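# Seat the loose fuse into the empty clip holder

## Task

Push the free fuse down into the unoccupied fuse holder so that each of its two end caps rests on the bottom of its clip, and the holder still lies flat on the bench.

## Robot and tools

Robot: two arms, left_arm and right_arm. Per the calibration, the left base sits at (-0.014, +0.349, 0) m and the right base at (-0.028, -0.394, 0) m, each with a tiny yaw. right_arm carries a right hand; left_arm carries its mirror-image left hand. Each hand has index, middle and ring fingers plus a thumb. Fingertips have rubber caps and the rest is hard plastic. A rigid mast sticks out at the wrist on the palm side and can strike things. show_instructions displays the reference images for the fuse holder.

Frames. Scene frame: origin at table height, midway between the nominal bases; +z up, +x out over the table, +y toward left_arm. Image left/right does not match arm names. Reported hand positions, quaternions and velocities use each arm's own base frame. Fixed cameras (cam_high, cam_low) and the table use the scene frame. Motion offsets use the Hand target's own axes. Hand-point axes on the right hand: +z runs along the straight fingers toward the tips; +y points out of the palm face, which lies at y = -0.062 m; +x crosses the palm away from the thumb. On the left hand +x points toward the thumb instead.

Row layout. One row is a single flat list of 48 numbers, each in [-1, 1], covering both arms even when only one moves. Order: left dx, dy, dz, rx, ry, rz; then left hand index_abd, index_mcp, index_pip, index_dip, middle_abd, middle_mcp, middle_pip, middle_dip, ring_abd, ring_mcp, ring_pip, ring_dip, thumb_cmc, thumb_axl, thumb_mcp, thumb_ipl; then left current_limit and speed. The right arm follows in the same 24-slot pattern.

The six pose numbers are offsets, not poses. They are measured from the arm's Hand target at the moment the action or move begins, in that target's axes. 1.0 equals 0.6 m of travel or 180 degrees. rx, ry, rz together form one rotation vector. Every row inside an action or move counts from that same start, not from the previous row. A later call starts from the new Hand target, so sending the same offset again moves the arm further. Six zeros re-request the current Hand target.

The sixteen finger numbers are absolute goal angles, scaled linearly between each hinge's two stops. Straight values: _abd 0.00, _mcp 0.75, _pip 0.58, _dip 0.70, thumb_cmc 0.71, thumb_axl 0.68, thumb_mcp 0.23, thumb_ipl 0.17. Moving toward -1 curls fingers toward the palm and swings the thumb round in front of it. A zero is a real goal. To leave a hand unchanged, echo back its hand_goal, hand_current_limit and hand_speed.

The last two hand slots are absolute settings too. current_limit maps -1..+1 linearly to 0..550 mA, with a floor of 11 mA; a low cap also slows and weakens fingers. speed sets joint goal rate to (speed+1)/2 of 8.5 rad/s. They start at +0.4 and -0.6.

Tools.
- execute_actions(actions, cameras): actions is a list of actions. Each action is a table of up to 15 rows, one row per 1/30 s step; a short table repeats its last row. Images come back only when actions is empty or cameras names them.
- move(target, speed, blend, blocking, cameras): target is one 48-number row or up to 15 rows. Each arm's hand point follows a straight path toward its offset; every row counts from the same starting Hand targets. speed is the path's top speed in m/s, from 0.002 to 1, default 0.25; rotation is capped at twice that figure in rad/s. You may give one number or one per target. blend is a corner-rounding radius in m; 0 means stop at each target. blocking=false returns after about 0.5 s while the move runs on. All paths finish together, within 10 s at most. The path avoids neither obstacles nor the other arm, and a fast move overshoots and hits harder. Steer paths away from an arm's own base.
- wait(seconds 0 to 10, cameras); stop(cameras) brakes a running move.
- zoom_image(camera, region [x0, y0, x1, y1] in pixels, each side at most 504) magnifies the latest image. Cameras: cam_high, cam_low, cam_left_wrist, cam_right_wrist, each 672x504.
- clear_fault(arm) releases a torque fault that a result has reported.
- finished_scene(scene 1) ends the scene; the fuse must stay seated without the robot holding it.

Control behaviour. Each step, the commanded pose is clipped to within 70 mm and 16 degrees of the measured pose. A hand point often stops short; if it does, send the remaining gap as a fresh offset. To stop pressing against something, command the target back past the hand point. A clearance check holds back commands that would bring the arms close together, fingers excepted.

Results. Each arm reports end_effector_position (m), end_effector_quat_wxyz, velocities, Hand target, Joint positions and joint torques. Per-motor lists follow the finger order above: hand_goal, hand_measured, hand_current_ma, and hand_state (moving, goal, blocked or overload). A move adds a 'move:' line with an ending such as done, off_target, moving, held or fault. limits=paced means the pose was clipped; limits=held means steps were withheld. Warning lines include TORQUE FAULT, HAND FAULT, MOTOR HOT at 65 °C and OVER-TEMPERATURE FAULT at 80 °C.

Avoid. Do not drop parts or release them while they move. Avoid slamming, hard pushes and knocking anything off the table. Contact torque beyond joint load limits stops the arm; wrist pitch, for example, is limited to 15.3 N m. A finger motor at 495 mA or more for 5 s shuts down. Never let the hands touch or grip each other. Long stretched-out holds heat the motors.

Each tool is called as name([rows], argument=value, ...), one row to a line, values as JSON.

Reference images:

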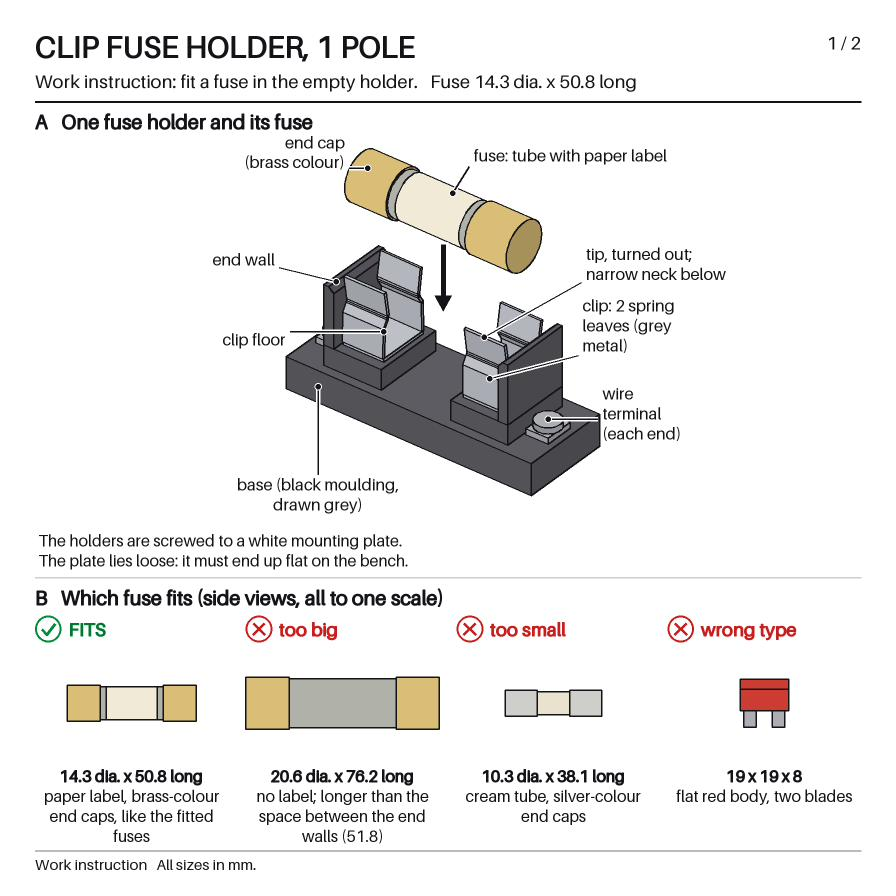

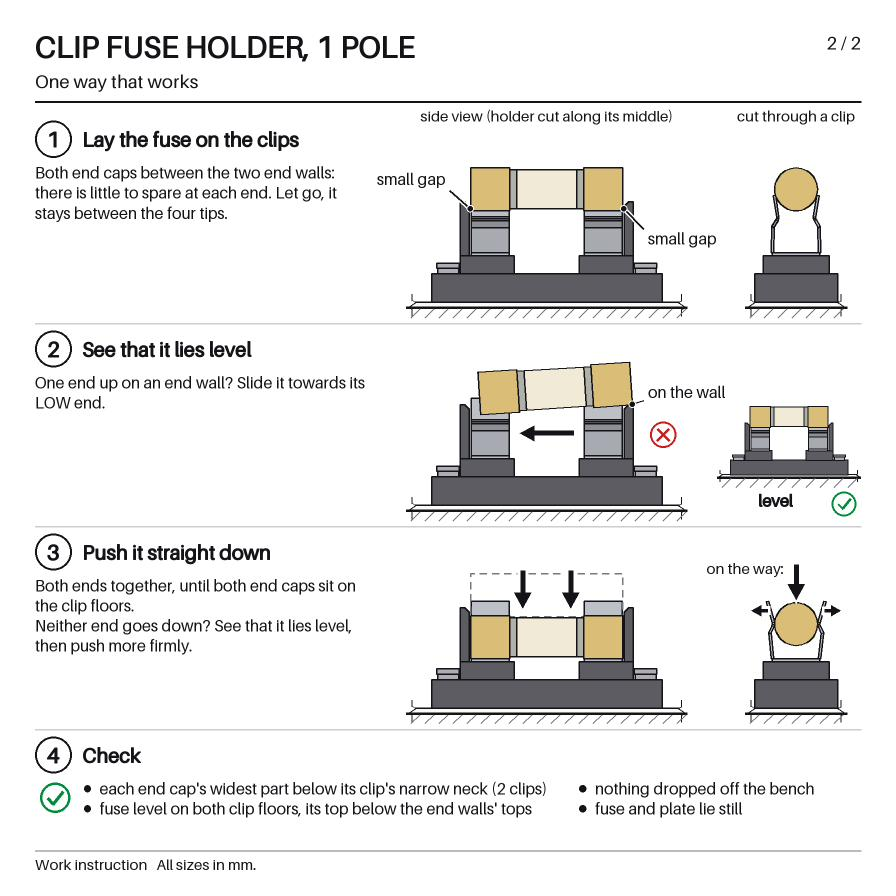

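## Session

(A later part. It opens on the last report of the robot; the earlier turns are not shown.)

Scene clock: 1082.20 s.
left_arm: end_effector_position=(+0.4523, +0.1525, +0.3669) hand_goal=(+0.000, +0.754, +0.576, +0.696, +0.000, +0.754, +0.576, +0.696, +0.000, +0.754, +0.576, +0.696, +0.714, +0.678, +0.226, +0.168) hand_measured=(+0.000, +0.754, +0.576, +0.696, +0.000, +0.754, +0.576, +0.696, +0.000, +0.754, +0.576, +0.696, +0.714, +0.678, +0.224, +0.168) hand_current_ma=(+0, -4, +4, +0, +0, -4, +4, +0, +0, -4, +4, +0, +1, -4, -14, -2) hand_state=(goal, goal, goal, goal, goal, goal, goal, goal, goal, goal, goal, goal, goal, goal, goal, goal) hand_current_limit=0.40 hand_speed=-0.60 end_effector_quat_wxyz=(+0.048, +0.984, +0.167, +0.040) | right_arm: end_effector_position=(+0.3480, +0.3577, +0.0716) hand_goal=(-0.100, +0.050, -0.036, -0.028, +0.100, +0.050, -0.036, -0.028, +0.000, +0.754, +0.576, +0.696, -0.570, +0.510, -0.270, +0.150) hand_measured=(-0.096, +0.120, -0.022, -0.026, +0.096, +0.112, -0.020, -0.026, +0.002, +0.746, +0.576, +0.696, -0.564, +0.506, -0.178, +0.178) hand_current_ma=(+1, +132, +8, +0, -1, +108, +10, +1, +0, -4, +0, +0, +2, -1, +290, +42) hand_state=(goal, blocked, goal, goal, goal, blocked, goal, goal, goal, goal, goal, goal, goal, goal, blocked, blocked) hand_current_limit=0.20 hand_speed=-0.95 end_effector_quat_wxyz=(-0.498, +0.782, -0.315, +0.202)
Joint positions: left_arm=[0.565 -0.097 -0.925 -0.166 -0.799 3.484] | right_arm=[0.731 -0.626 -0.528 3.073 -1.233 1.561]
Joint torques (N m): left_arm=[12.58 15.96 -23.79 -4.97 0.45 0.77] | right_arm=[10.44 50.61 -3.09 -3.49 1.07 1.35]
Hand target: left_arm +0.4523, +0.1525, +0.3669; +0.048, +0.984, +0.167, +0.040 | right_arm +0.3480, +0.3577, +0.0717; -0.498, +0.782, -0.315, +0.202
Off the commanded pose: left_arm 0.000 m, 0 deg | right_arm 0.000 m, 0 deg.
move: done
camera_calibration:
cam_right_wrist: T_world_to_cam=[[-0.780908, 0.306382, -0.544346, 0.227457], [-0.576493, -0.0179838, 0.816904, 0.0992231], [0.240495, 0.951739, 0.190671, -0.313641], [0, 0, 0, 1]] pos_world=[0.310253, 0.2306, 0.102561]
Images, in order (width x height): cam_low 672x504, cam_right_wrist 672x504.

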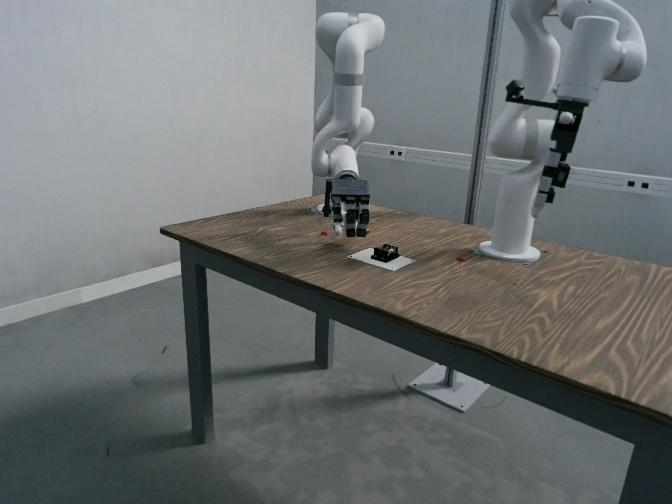

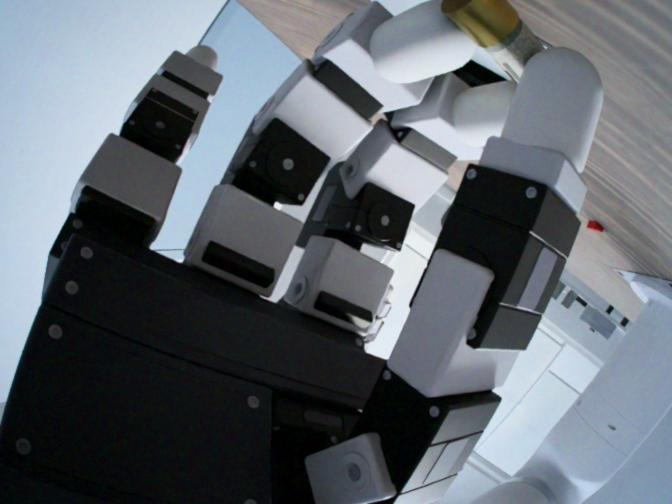

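move(target=[0,0,0,0,0,0, 0,0.754,0.576,0.696,0,0.754,0.576,0.696,0,0.754,0.576,0.696,0.714,0.678,0.226,0.168,0.4,-0.6, -0.1575,-0.1862,0.1275,0.0633,-0.2326,-0.0801, -0.1,0.05,-0.036,-0.029,0.1,0.05,-0.036,-0.029,0,0.754,0.576,0.696,-0.571,0.509,-0.27,0.15,0.2,-0.95], speed=0.08, cameras=["all"])

zoom_image(camera="cam_right_wrist", region=[400, 0, 672, 200])

zoom_image(camera="cam_low", region=[330, 200, 430, 275])

zoom_image(camera="cam_high", region=[360, 120, 480, 240])

Scene clock: 1153.33 s.
left_arm: end_effector_position=(+0.4523, +0.1525, +0.3669) hand_goal=(+0.000, +0.754, +0.576, +0.696, +0.000, +0.754, +0.576, +0.696, +0.000, +0.754, +0.576, +0.696, +0.714, +0.678, +0.226, +0.168) hand_measured=(+0.000, +0.754, +0.576, +0.696, +0.000, +0.754, +0.576, +0.696, +0.000, +0.754, +0.576, +0.696, +0.714, +0.678, +0.224, +0.168) hand_current_ma=(+0, -4, +4, +0, +0, -4, +4, +0, +0, -4, +4, +0, +1, -4, -14, -2) hand_state=(goal, goal, goal, goal, goal, goal, goal, goal, goal, goal, goal, goal, goal, goal, goal, goal) hand_current_limit=0.40 hand_speed=-0.60 end_effector_quat_wxyz=(+0.048, +0.984, +0.167, +0.040) | right_arm: end_effector_position=(+0.3607, +0.5073, +0.1405) hand_goal=(-0.100, +0.050, -0.036, -0.028, +0.100, +0.050, -0.036, -0.028, +0.000, +0.754, +0.576, +0.696, -0.570, +0.510, -0.270, +0.150) hand_measured=(-0.096, +0.118, -0.022, -0.026, +0.096, +0.110, -0.020, -0.026, +0.002, +0.746, +0.576, +0.696, -0.564, +0.506, -0.178, +0.178) hand_current_ma=(+1, +128, +8, +1, -1, +104, +11, +1, +0, -4, +0, +0, +2, -2, +290, +44) hand_state=(goal, blocked, goal, goal, goal, blocked, goal, goal, goal, goal, goal, goal, goal, goal, blocked, blocked) hand_current_limit=0.20 hand_speed=-0.95 end_effector_quat_wxyz=(-0.622, +0.783, +0.002, +0.000)
Joint positions: left_arm=[0.565 -0.097 -0.925 -0.166 -0.799 3.484] | right_arm=[0.683 -0.72 -0.936 2.198 -1.212 1.747]
Joint torques (N m): left_arm=[12.74 16.38 -23.35 -4.83 0.82 0.74] | right_arm=[9.13 36.89 -20.05 -3.05 -4.08 1.37]
Hand target: left_arm +0.4523, +0.1525, +0.3669; +0.048, +0.984, +0.167, +0.040 | right_arm +0.3607, +0.5073, +0.1405; -0.622, +0.783, +0.002, +0.000
Off the commanded pose: left_arm 0.000 m, 0 deg | right_arm 0.000 m, 0 deg.
move: done
camera_calibration:
cam_left_wrist: T_world_to_cam=[[-0.944231, 0.325955, -0.0467002, 0.344576], [0.207079, 0.698071, 0.685431, -0.497426], [0.25602, 0.637534, -0.726639, 0.181185], [0, 0, 0, 1]] pos_world=[0.381979, 0.11941, 0.488699]
cam_right_wrist: T_world_to_cam=[[-0.773685, -0.20623, -0.599067, 0.494185], [-0.399992, -0.574287, 0.714283, 0.28589], [-0.491342, 0.792252, 0.361827, -0.151384], [0, 0, 0, 1]] pos_world=[0.422316, 0.386033, 0.146618]

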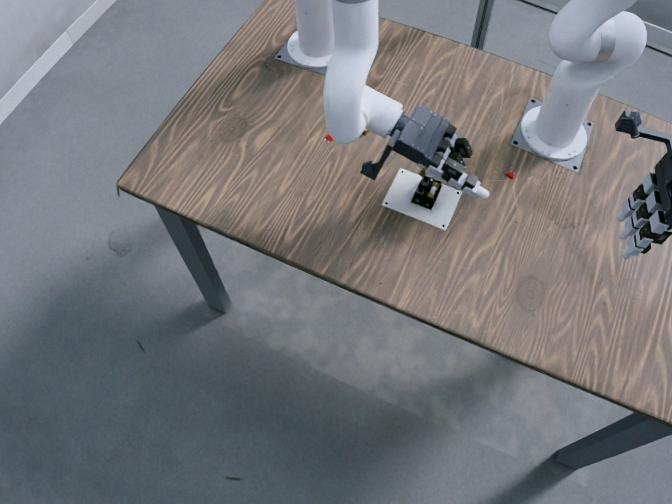

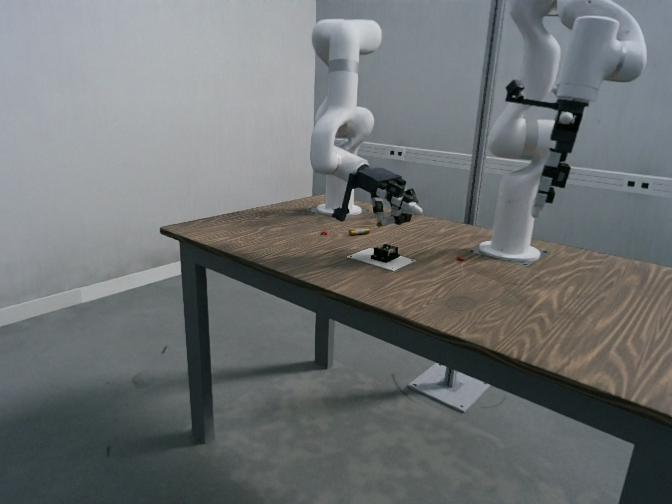

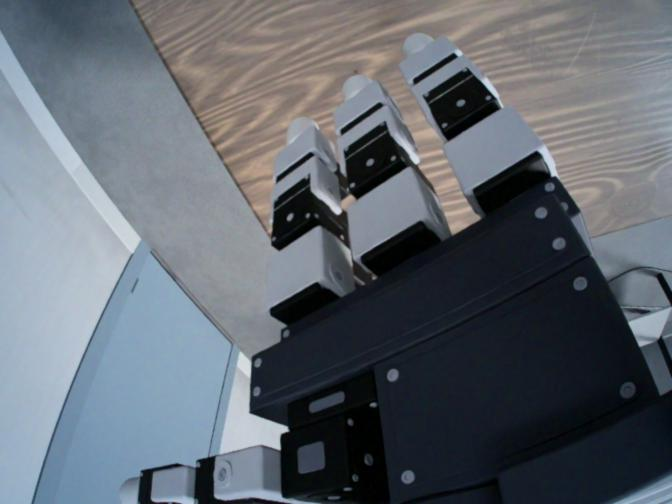

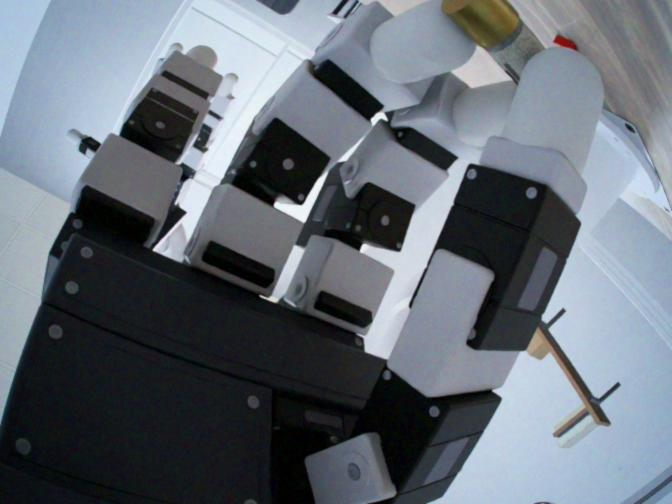

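Scaled by 1.853 from the camera's 672x504 image, which has a finer 960x720 frame.

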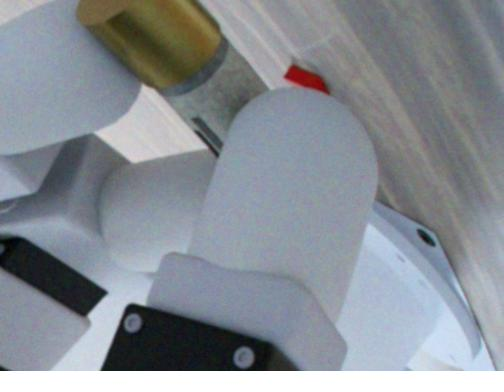

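Scaled by 5.040 from the camera's 672x504 image, which has a finer 960x720 frame.

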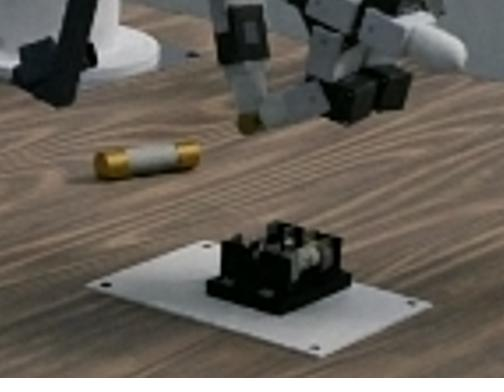

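Scaled by 4.200 from the camera's 672x504 image, which has a finer 960x720 frame.

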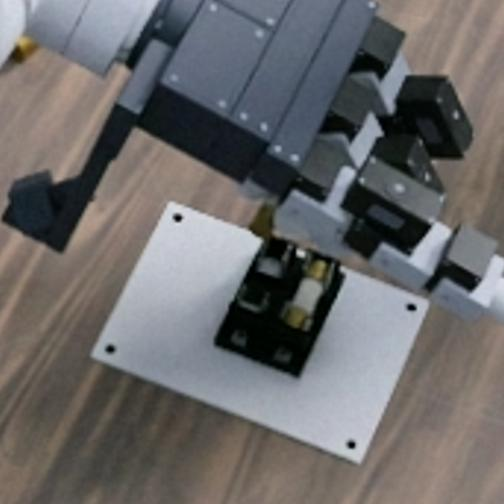

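move(target=[0,0,0,0,0,0, 0,0.754,0.576,0.696,0,0.754,0.576,0.696,0,0.754,0.576,0.696,0.714,0.678,0.226,0.168,0.4,-0.6, 0,0.0812,0.0188,0,0,0, -0.1,0.05,-0.036,-0.029,0.1,0.05,-0.036,-0.029,0,0.754,0.576,0.696,-0.571,0.509,-0.27,0.15,0.2,-0.95], speed=0.08, cameras=["cam_high","cam_low","cam_right_wrist"])

zoom_image(camera="cam_right_wrist", region=[400, 0, 672, 200])

zoom_image(camera="cam_low", region=[340, 205, 420, 265])

zoom_image(camera="cam_high", region=[390, 150, 460, 220])

Scene clock: 1222.87 s.
left_arm: end_effector_position=(+0.4523, +0.1525, +0.3669) hand_goal=(+0.000, +0.754, +0.576, +0.696, +0.000, +0.754, +0.576, +0.696, +0.000, +0.754, +0.576, +0.696, +0.714, +0.678, +0.226, +0.168) hand_measured=(+0.000, +0.754, +0.576, +0.696, +0.000, +0.754, +0.576, +0.696, +0.000, +0.754, +0.576, +0.696, +0.714, +0.678, +0.224, +0.168) hand_current_ma=(+0, -4, +4, +0, +0, -4, +4, +0, +0, -4, +4, +0, +1, -4, -14, -2) hand_state=(goal, goal, goal, goal, goal, goal, goal, goal, goal, goal, goal, goal, goal, goal, goal, goal) hand_current_limit=0.40 hand_speed=-0.60 end_effector_quat_wxyz=(+0.048, +0.984, +0.167, +0.040) | right_arm: end_effector_position=(+0.3609, +0.5073, +0.0905) hand_goal=(-0.100, +0.050, -0.036, -0.028, +0.100, +0.050, -0.036, -0.028, +0.000, +0.754, +0.576, +0.696, -0.570, +0.510, -0.270, +0.150) hand_measured=(-0.096, +0.118, -0.022, -0.026, +0.096, +0.110, -0.020, -0.026, +0.002, +0.746, +0.576, +0.696, -0.564, +0.506, -0.178, +0.178) hand_current_ma=(+1, +128, +8, +1, -1, +103, +11, +1, +0, -4, +0, +0, +2, -2, +290, +45) hand_state=(goal, blocked, goal, goal, goal, blocked, goal, goal, goal, goal, goal, goal, goal, goal, blocked, blocked) hand_current_limit=0.20 hand_speed=-0.95 end_effector_quat_wxyz=(-0.622, +0.783, +0.002, +0.000)
Joint positions: left_arm=[0.565 -0.097 -0.925 -0.166 -0.799 3.484] | right_arm=[0.683 -0.837 -0.97 2.221 -1.261 1.677]
Joint torques (N m): left_arm=[12.91 15.56 -23.85 -4.51 0.86 0.72] | right_arm=[-11.28 39.68 -19.1 4.61 -4.27 -1.52]
Hand target: left_arm +0.4523, +0.1525, +0.3669; +0.048, +0.984, +0.167, +0.040 | right_arm +0.3608, +0.5073, +0.0905; -0.622, +0.783, +0.002, +0.000
Off the commanded pose: left_arm 0.000 m, 0 deg | right_arm 0.000 m, 0 deg.
move: done
camera_calibration:
cam_right_wrist: T_world_to_cam=[[-0.773698, -0.206278, -0.599033, 0.464408], [-0.39992, -0.574321, 0.714297, 0.321665], [-0.491381, 0.792215, 0.361857, -0.133166], [0, 0, 0, 1]] pos_world=[0.422516, 0.386032, 0.0966186]
Images, in order (width x height): cam_high 672x504, cam_low 672x504, cam_right_wrist 672x504.

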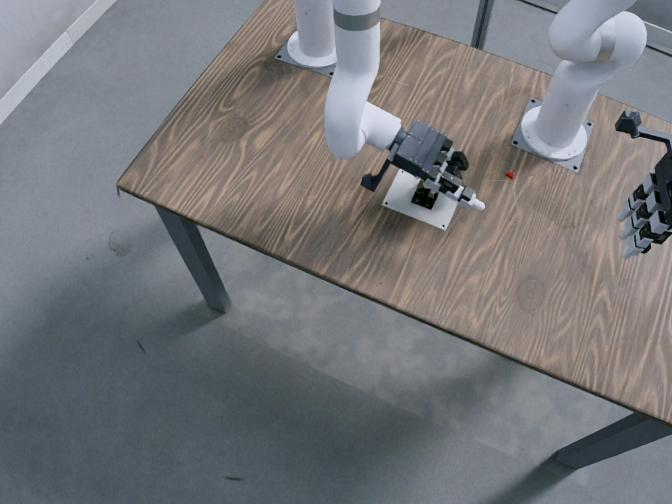

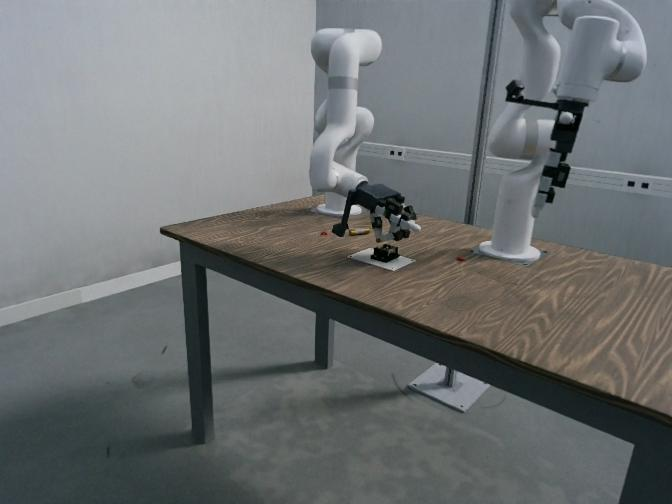

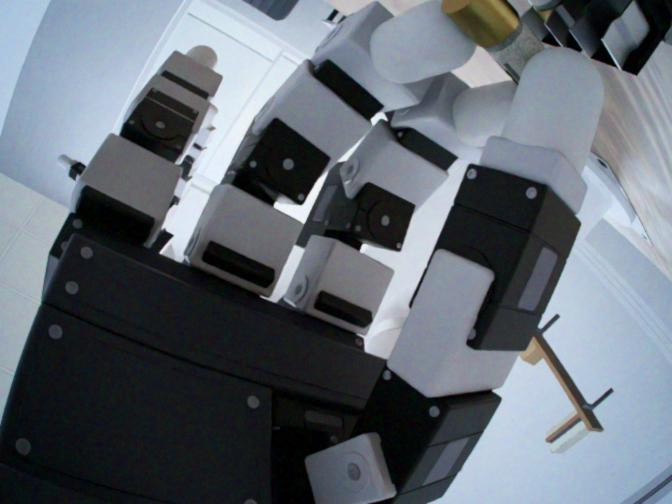

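Scaled by 1.853 from the camera's 672x504 image, which has a finer 960x720 frame.

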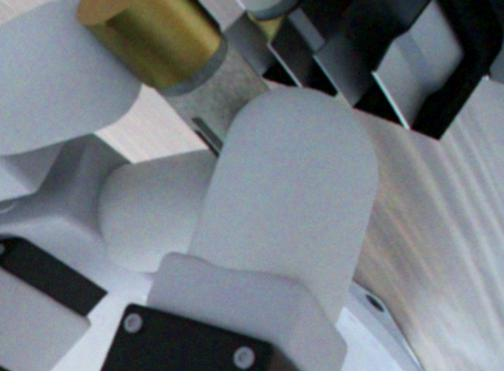

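Scaled by 6.300 from the camera's 672x504 image, which has a finer 960x720 frame.

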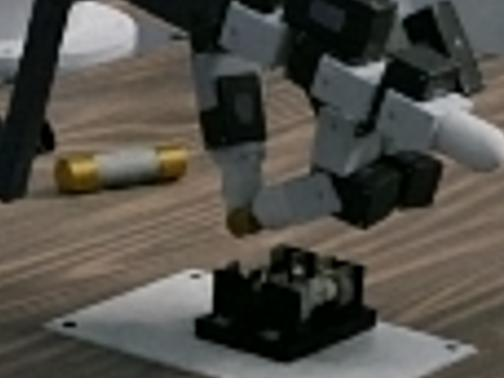

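Scaled by 7.200 from the camera's 672x504 image, which has a finer 960x720 frame.

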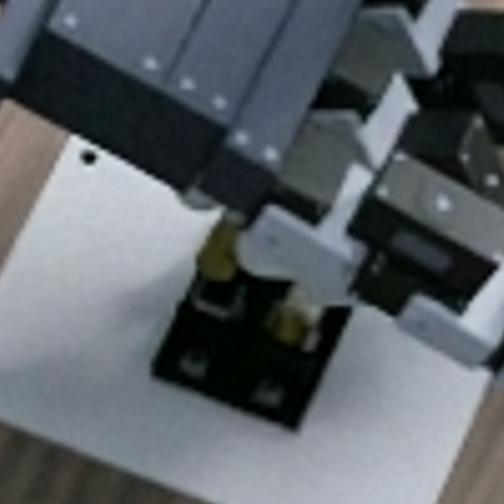

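zoom_image(camera="cam_high", region=[408, 174, 440, 206])

zoom_image(camera="cam_right_wrist", region=[420, 0, 672, 90])

zoom_image(camera="cam_low", region=[365, 232, 405, 265])

Scaled by 15.750 from the camera's 672x504 image, which has a finer 960x720 frame.

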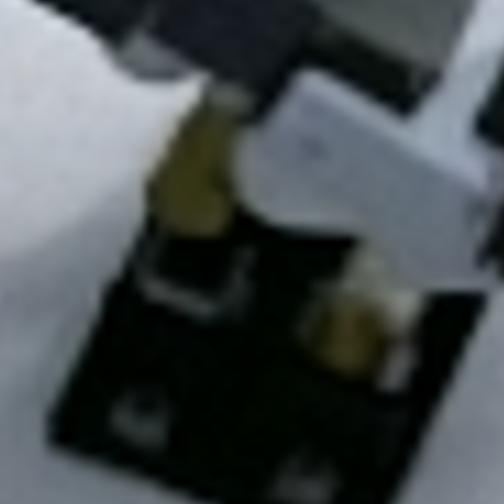

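Scaled by 2.000 from the camera's 672x504 image, which has a finer 960x720 frame.

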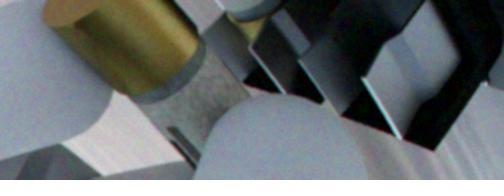

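Scaled by 12.600 from the camera's 672x504 image, which has a finer 960x720 frame.

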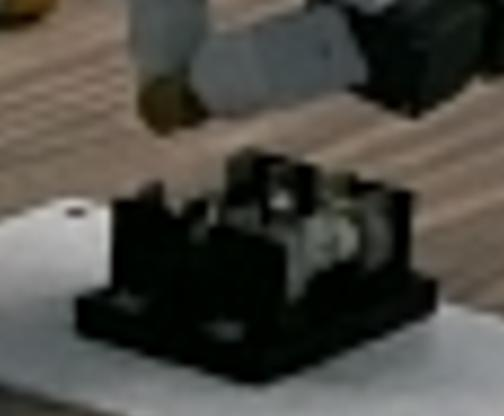

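move(target=[0,0,0,0,0,0, 0,0.754,0.576,0.696,0,0.754,0.576,0.696,0,0.754,0.576,0.696,0.714,0.678,0.226,0.168,0.4,-0.6, 0,0.0130,0.0030,0,0,0, -0.1,0.05,-0.036,-0.029,0.1,0.05,-0.036,-0.029,0,0.754,0.576,0.696,-0.571,0.509,-0.27,0.15,0.2,-0.95], speed=0.04, cameras=["cam_high","cam_low","cam_right_wrist"])

zoom_image(camera="cam_right_wrist", region=[420, 0, 672, 160])

zoom_image(camera="cam_low", region=[365, 232, 405, 265])

zoom_image(camera="cam_high", region=[408, 174, 440, 206])

Scene clock: 1282.10 s.
left_arm: end_effector_position=(+0.4523, +0.1525, +0.3669) hand_goal=(+0.000, +0.754, +0.576, +0.696, +0.000, +0.754, +0.576, +0.696, +0.000, +0.754, +0.576, +0.696, +0.714, +0.678, +0.226, +0.168) hand_measured=(+0.000, +0.754, +0.576, +0.696, +0.000, +0.754, +0.576, +0.696, +0.000, +0.754, +0.576, +0.696, +0.714, +0.678, +0.224, +0.168) hand_current_ma=(+0, -4, +4, +0, +0, -4, +4, +0, +0, -4, +4, +0, +1, -4, -14, -2) hand_state=(goal, goal, goal, goal, goal, goal, goal, goal, goal, goal, goal, goal, goal, goal, goal, goal) hand_current_limit=0.40 hand_speed=-0.60 end_effector_quat_wxyz=(+0.048, +0.984, +0.167, +0.040) | right_arm: end_effector_position=(+0.3609, +0.5073, +0.0825) hand_goal=(-0.100, +0.050, -0.036, -0.028, +0.100, +0.050, -0.036, -0.028, +0.000, +0.754, +0.576, +0.696, -0.570, +0.510, -0.270, +0.150) hand_measured=(-0.096, +0.118, -0.022, -0.026, +0.096, +0.110, -0.020, -0.026, +0.002, +0.746, +0.576, +0.696, -0.564, +0.506, -0.178, +0.178) hand_current_ma=(+1, +128, +8, +1, -1, +103, +11, +1, +0, -4, +0, +0, +2, -2, +290, +45) hand_state=(goal, blocked, goal, goal, goal, blocked, goal, goal, goal, goal, goal, goal, goal, goal, blocked, blocked) hand_current_limit=0.20 hand_speed=-0.95 end_effector_quat_wxyz=(-0.622, +0.783, +0.002, +0.000)
Joint positions: left_arm=[0.565 -0.097 -0.925 -0.166 -0.799 3.484] | right_arm=[0.683 -0.856 -0.977 2.224 -1.268 1.667]
Joint torques (N m): left_arm=[12.56 15.96 -23.14 -4.96 0.82 0.7] | right_arm=[-11.32 38.59 -18.33 4.43 -4.08 -1.31]
Hand target: left_arm +0.4523, +0.1525, +0.3669; +0.048, +0.984, +0.167, +0.040 | right_arm +0.3609, +0.5073, +0.0825; -0.622, +0.783, +0.002, +0.000
Off the commanded pose: left_arm 0.000 m, 0 deg | right_arm 0.000 m, 0 deg.
move: done
camera_calibration:
cam_right_wrist: T_world_to_cam=[[-0.773698, -0.206278, -0.599033, 0.459616], [-0.39992, -0.574321, 0.714297, 0.327379], [-0.491381, 0.792215, 0.361857, -0.130272], [0, 0, 0, 1]] pos_world=[0.422516, 0.386032, 0.0886186]
Images, in order (width x height): cam_high 672x504, cam_low 672x504, cam_right_wrist 672x504.

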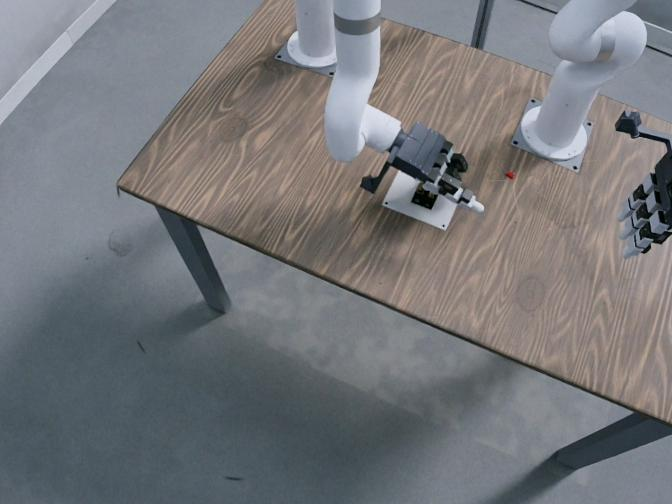

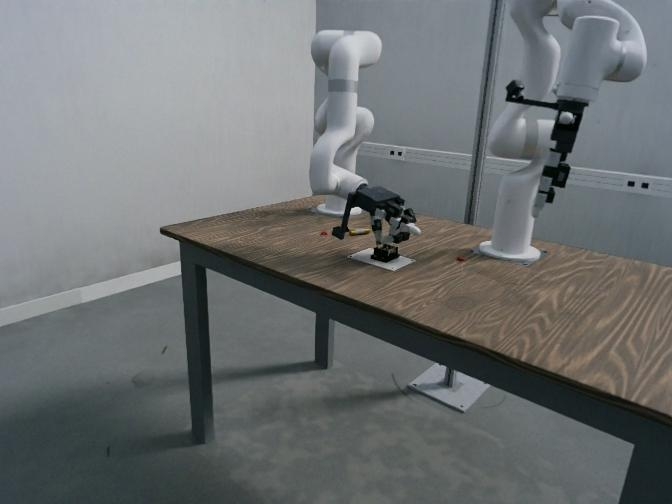

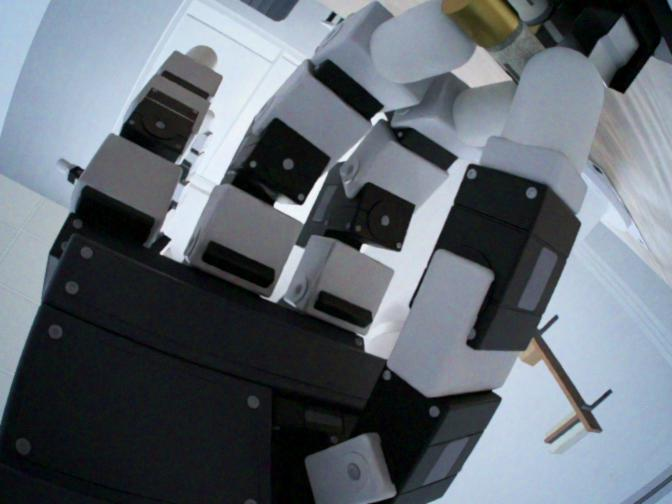

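Scaled by 2.000 from the camera's 672x504 image, which has a finer 960x720 frame.

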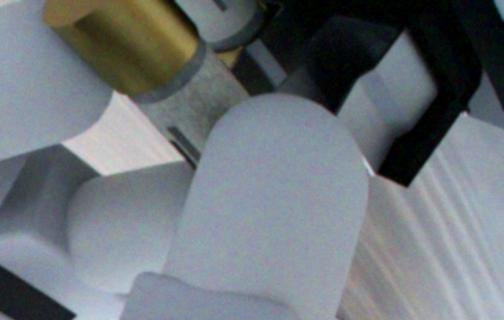

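Scaled by 12.600 from the camera's 672x504 image, which has a finer 960x720 frame.

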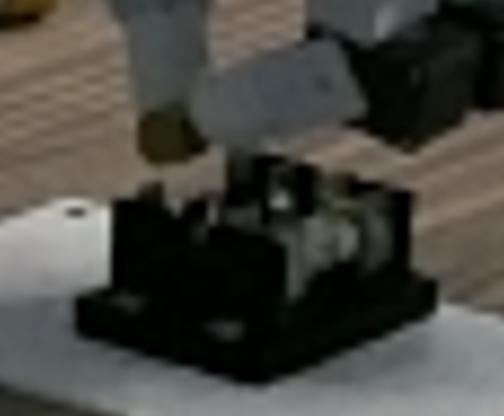

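Scaled by 15.750 from the camera's 672x504 image, which has a finer 960x720 frame.

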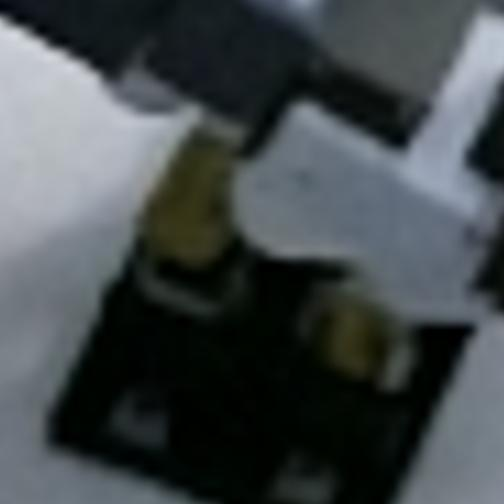

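move(target=[0,0,0,0,0,0, 0,0.754,0.576,0.696,0,0.754,0.576,0.696,0,0.754,0.576,0.696,0.714,0.678,0.226,0.168,0.4,-0.6, 0.0087,0.0137,0,0,0,0, -0.1,0.05,-0.036,-0.029,0.1,0.05,-0.036,-0.029,0,0.754,0.576,0.696,-0.571,0.509,-0.27,0.15,0.2,-0.95], speed=0.03, cameras=["cam_high","cam_low","cam_right_wrist"])

zoom_image(camera="cam_right_wrist", region=[420, 0, 672, 160])

zoom_image(camera="cam_low", region=[365, 232, 405, 265])

zoom_image(camera="cam_high", region=[408, 174, 440, 206])

Scene clock: 1474.83 s.
left_arm: end_effector_position=(+0.4523, +0.1525, +0.3669) hand_goal=(+0.000, +0.754, +0.576, +0.696, +0.000, +0.754, +0.576, +0.696, +0.000, +0.754, +0.576, +0.696, +0.714, +0.678, +0.226, +0.168) hand_measured=(+0.000, +0.754, +0.576, +0.696, +0.000, +0.754, +0.576, +0.696, +0.000, +0.754, +0.576, +0.696, +0.714, +0.678, +0.224, +0.168) hand_current_ma=(+0, -4, +4, +0, +0, -4, +4, +0, +0, -4, +4, +0, +1, -4, -14, -2) hand_state=(goal, goal, goal, goal, goal, goal, goal, goal, goal, goal, goal, goal, goal, goal, goal, goal) hand_current_limit=0.40 hand_speed=-0.60 end_effector_quat_wxyz=(+0.048, +0.984, +0.167, +0.040) | right_arm: end_effector_position=(+0.3661, +0.5055, +0.0746) hand_goal=(-0.100, +0.050, -0.036, -0.028, +0.100, +0.050, -0.036, -0.028, +0.000, +0.754, +0.576, +0.696, -0.570, +0.510, -0.270, +0.150) hand_measured=(-0.094, +0.118, -0.018, -0.022, +0.098, +0.110, -0.020, -0.028, +0.002, +0.746, +0.576, +0.696, -0.562, +0.506, -0.178, +0.178) hand_current_ma=(+2, +128, +12, +2, +0, +103, +11, +0, +0, -4, +0, +0, +3, -2, +290, +45) hand_state=(goal, blocked, goal, goal, goal, blocked, goal, goal, goal, goal, goal, goal, goal, goal, blocked, blocked) hand_current_limit=0.20 hand_speed=-0.95 end_effector_quat_wxyz=(-0.622, +0.783, +0.002, +0.000)
Joint positions: left_arm=[0.565 -0.097 -0.925 -0.166 -0.799 3.484] | right_arm=[0.673 -0.878 -0.993 2.216 -1.273 1.662]
Joint torques (N m): left_arm=[12.33 16.31 -23.48 -4.72 0.82 0.75] | right_arm=[-13.42 38.08 -17.84 -2.86 -3.35 -1.73]
Hand target: left_arm +0.4523, +0.1525, +0.3669; +0.048, +0.984, +0.167, +0.040 | right_arm +0.3661, +0.5054, +0.0745; -0.622, +0.783, +0.002, +0.000
Off the commanded pose: left_arm 0.000 m, 0 deg | right_arm 0.000 m, 0 deg.
move: done
camera_calibration:
cam_right_wrist: T_world_to_cam=[[-0.773686, -0.2062, -0.599076, 0.458443], [-0.399919, -0.574439, 0.714202, 0.334192], [-0.491401, 0.79215, 0.361972, -0.12337], [0, 0, 0, 1]] pos_world=[0.427716, 0.384232, 0.0806185]
Images, in order (width x height): cam_high 672x504, cam_low 672x504, cam_right_wrist 672x504.

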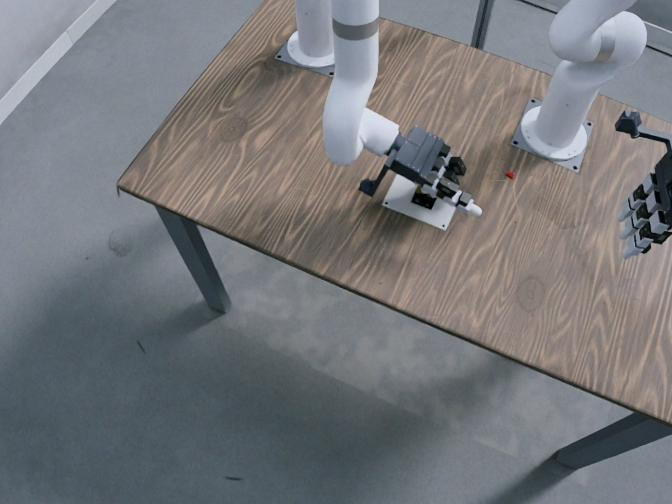

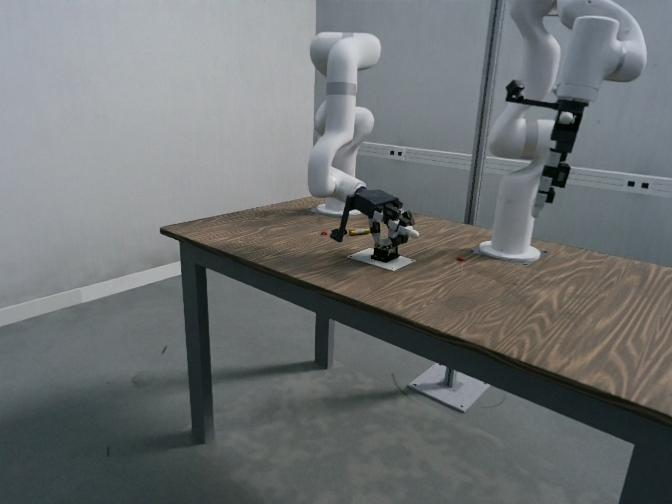

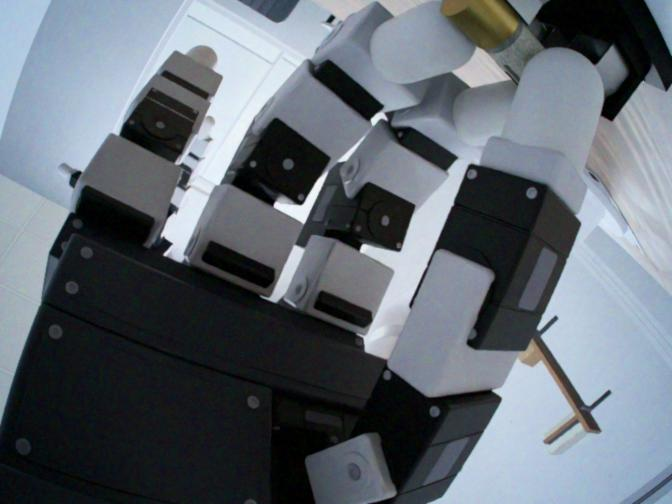

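Scaled by 2.000 from the camera's 672x504 image, which has a finer 960x720 frame.

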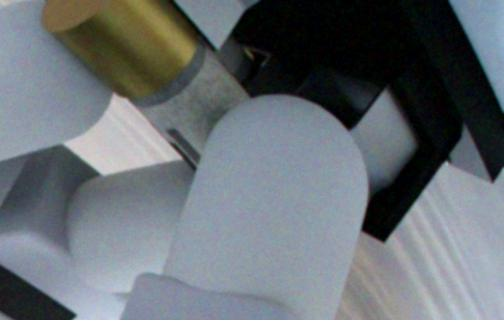

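Scaled by 12.600 from the camera's 672x504 image, which has a finer 960x720 frame.

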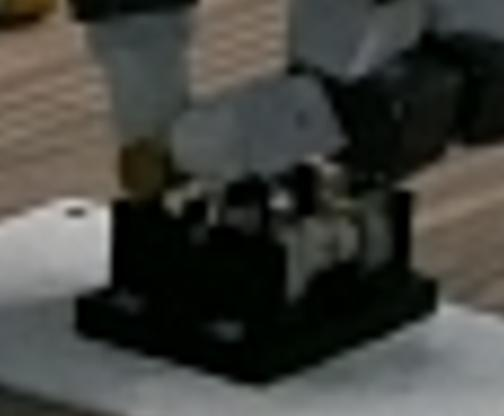

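Scaled by 15.750 from the camera's 672x504 image, which has a finer 960x720 frame.

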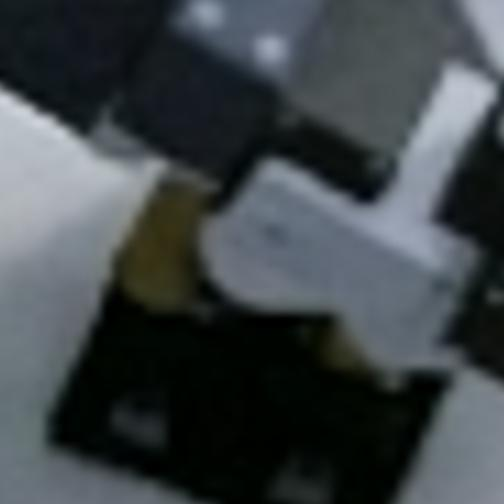

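zoom_image(camera="cam_low", region=[370, 240, 394, 264])

zoom_image(camera="cam_right_wrist", region=[560, 0, 672, 130])

Scaled by 21.000 from the camera's 672x504 image, which has a finer 960x720 frame.

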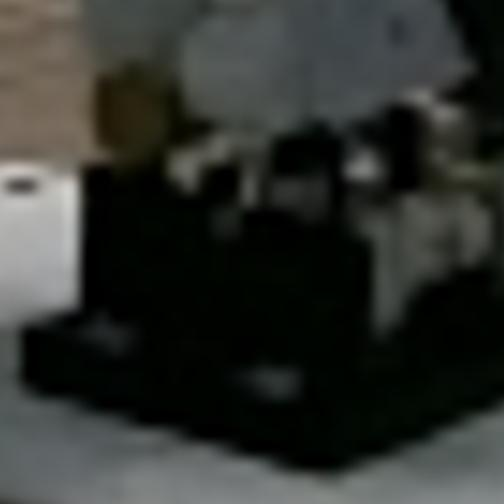

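Scaled by 3.877 from the camera's 672x504 image, which has a finer 960x720 frame.

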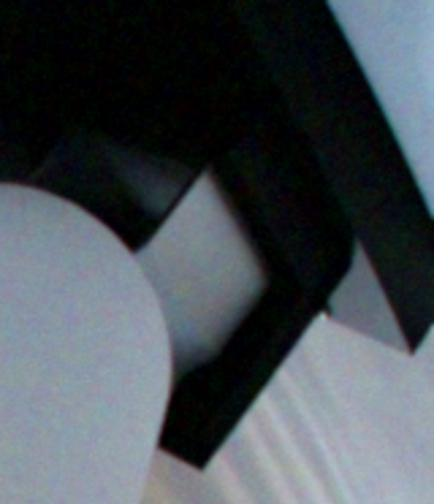

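move([
  [0,0,0,0,0,0, 0,0.754,0.576,0.696,0,0.754,0.576,0.696,0,0.754,0.576,0.696,0.714,0.678,0.226,0.168,0.4,-0.6, 0,-0.0081,-0.0019,0,0,0, -0.1,0.05,-0.036,-0.029,0.1,0.05,-0.036,-0.029,0,0.754,0.576,0.696,-0.571,0.509,-0.27,0.15,0.2,-0.95],
  [0,0,0,0,0,0, 0,0.754,0.576,0.696,0,0.754,0.576,0.696,0,0.754,0.576,0.696,0.714,0.678,0.226,0.168,0.4,-0.6, -0.0083,-0.0081,-0.0019,0,0,0, -0.1,0.05,-0.036,-0.029,0.1,0.05,-0.036,-0.029,0,0.754,0.576,0.696,-0.571,0.509,-0.27,0.15,0.2,-0.95],
], speed=0.03, cameras=["cam_high","cam_low","cam_right_wrist"])

zoom_image(camera="cam_high", region=[410, 178, 434, 202])

zoom_image(camera="cam_low", region=[370, 240, 394, 264])

zoom_image(camera="cam_right_wrist", region=[420, 0, 672, 160])

Scene clock: 1589.23 s.
left_arm: end_effector_position=(+0.4523, +0.1525, +0.3669) hand_goal=(+0.000, +0.754, +0.576, +0.696, +0.000, +0.754, +0.576, +0.696, +0.000, +0.754, +0.576, +0.696, +0.714, +0.678, +0.226, +0.168) hand_measured=(+0.000, +0.754, +0.576, +0.696, +0.000, +0.754, +0.576, +0.696, +0.000, +0.754, +0.576, +0.696, +0.714, +0.678, +0.224, +0.168) hand_current_ma=(+0, -4, +4, +0, +0, -4, +4, +0, +0, -4, +4, +0, +1, -4, -14, -2) hand_state=(goal, goal, goal, goal, goal, goal, goal, goal, goal, goal, goal, goal, goal, goal, goal, goal) hand_current_limit=0.40 hand_speed=-0.60 end_effector_quat_wxyz=(+0.048, +0.984, +0.167, +0.040) | right_arm: end_effector_position=(+0.3612, +0.5054, +0.0794) hand_goal=(-0.100, +0.050, -0.036, -0.028, +0.100, +0.050, -0.036, -0.028, +0.000, +0.754, +0.576, +0.696, -0.570, +0.510, -0.270, +0.150) hand_measured=(-0.092, +0.116, -0.018, -0.022, +0.098, +0.110, -0.020, -0.026, +0.002, +0.746, +0.576, +0.696, -0.562, +0.504, -0.178, +0.178) hand_current_ma=(+2, +123, +12, +2, +0, +100, +11, +1, +0, -4, +0, +0, +4, -2, +290, +45) hand_state=(goal, blocked, goal, goal, goal, blocked, goal, goal, goal, goal, goal, goal, goal, goal, blocked, blocked) hand_current_limit=0.20 hand_speed=-0.95 end_effector_quat_wxyz=(-0.622, +0.783, +0.002, +0.000)
Joint positions: left_arm=[0.565 -0.097 -0.925 -0.166 -0.799 3.484] | right_arm=[0.679 -0.862 -0.977 2.222 -1.272 1.662]
Joint torques (N m): left_arm=[12.23 15.95 -23.31 -4.58 0.82 0.75] | right_arm=[11.59 65.62 -7.06 4.91 -4.15 -1.67]
Hand target: left_arm +0.4523, +0.1525, +0.3669; +0.048, +0.984, +0.167, +0.040 | right_arm +0.3611, +0.5054, +0.0794; -0.622, +0.783, +0.002, +0.000
Off the commanded pose: left_arm 0.000 m, 0 deg | right_arm 0.000 m, 0 deg.
move: done
camera_calibration:
cam_right_wrist: T_world_to_cam=[[-0.773711, -0.206356, -0.598989, 0.457631], [-0.39992, -0.574203, 0.714391, 0.328569], [-0.49136, 0.79228, 0.361742, -0.127522], [0, 0, 0, 1]] pos_world=[0.422816, 0.384133, 0.0855187]
Images, in order (width x height): cam_high 672x504, cam_low 672x504, cam_right_wrist 672x504.

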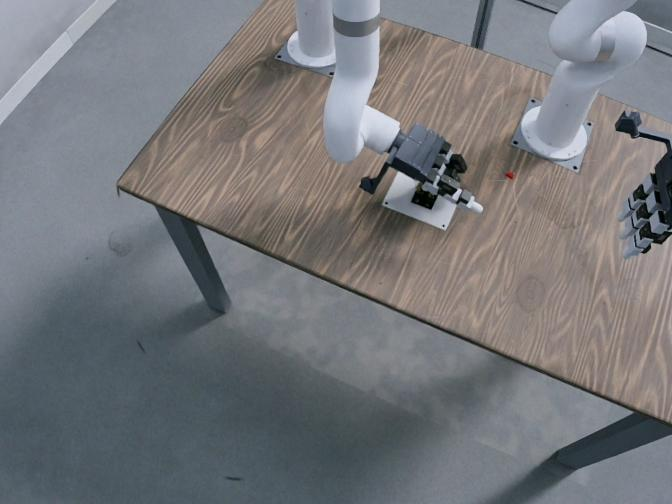

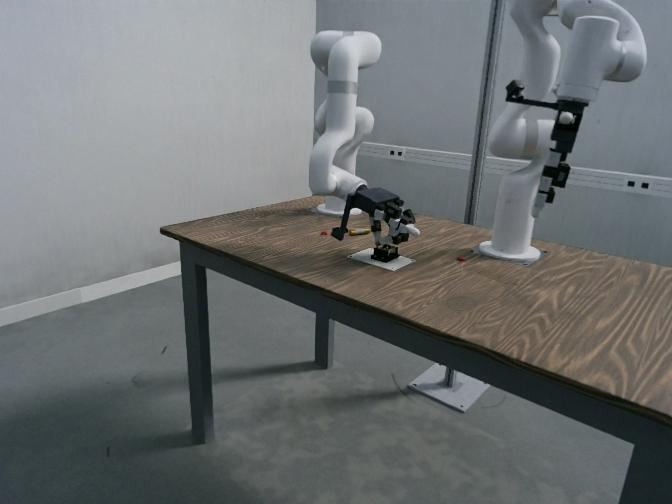

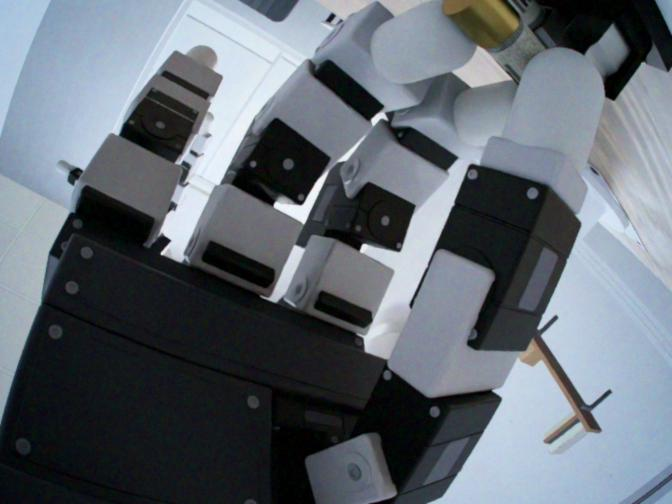

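Scaled by 21.000 from the camera's 672x504 image, which has a finer 960x720 frame.

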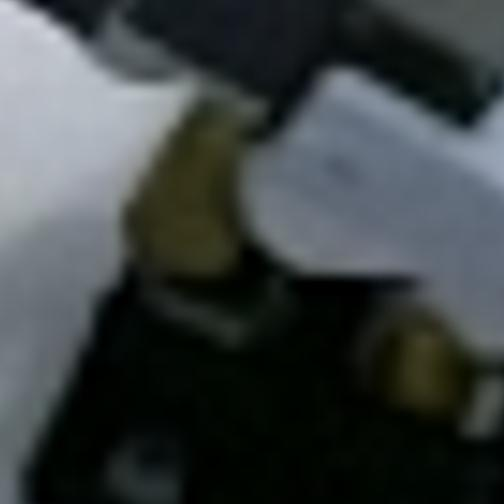

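Scaled by 21.000 from the camera's 672x504 image, which has a finer 960x720 frame.

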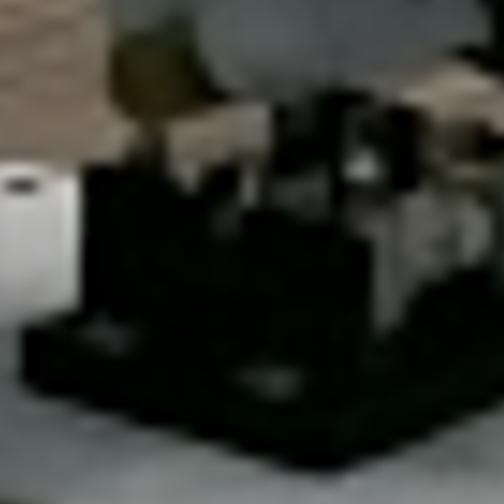

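Scaled by 2.000 from the camera's 672x504 image, which has a finer 960x720 frame.

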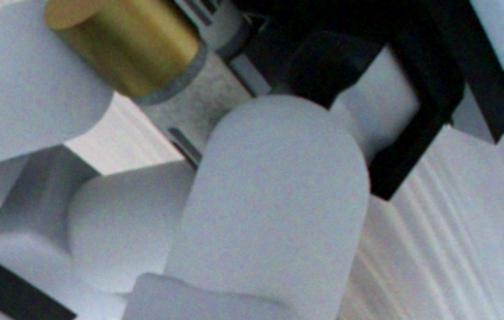

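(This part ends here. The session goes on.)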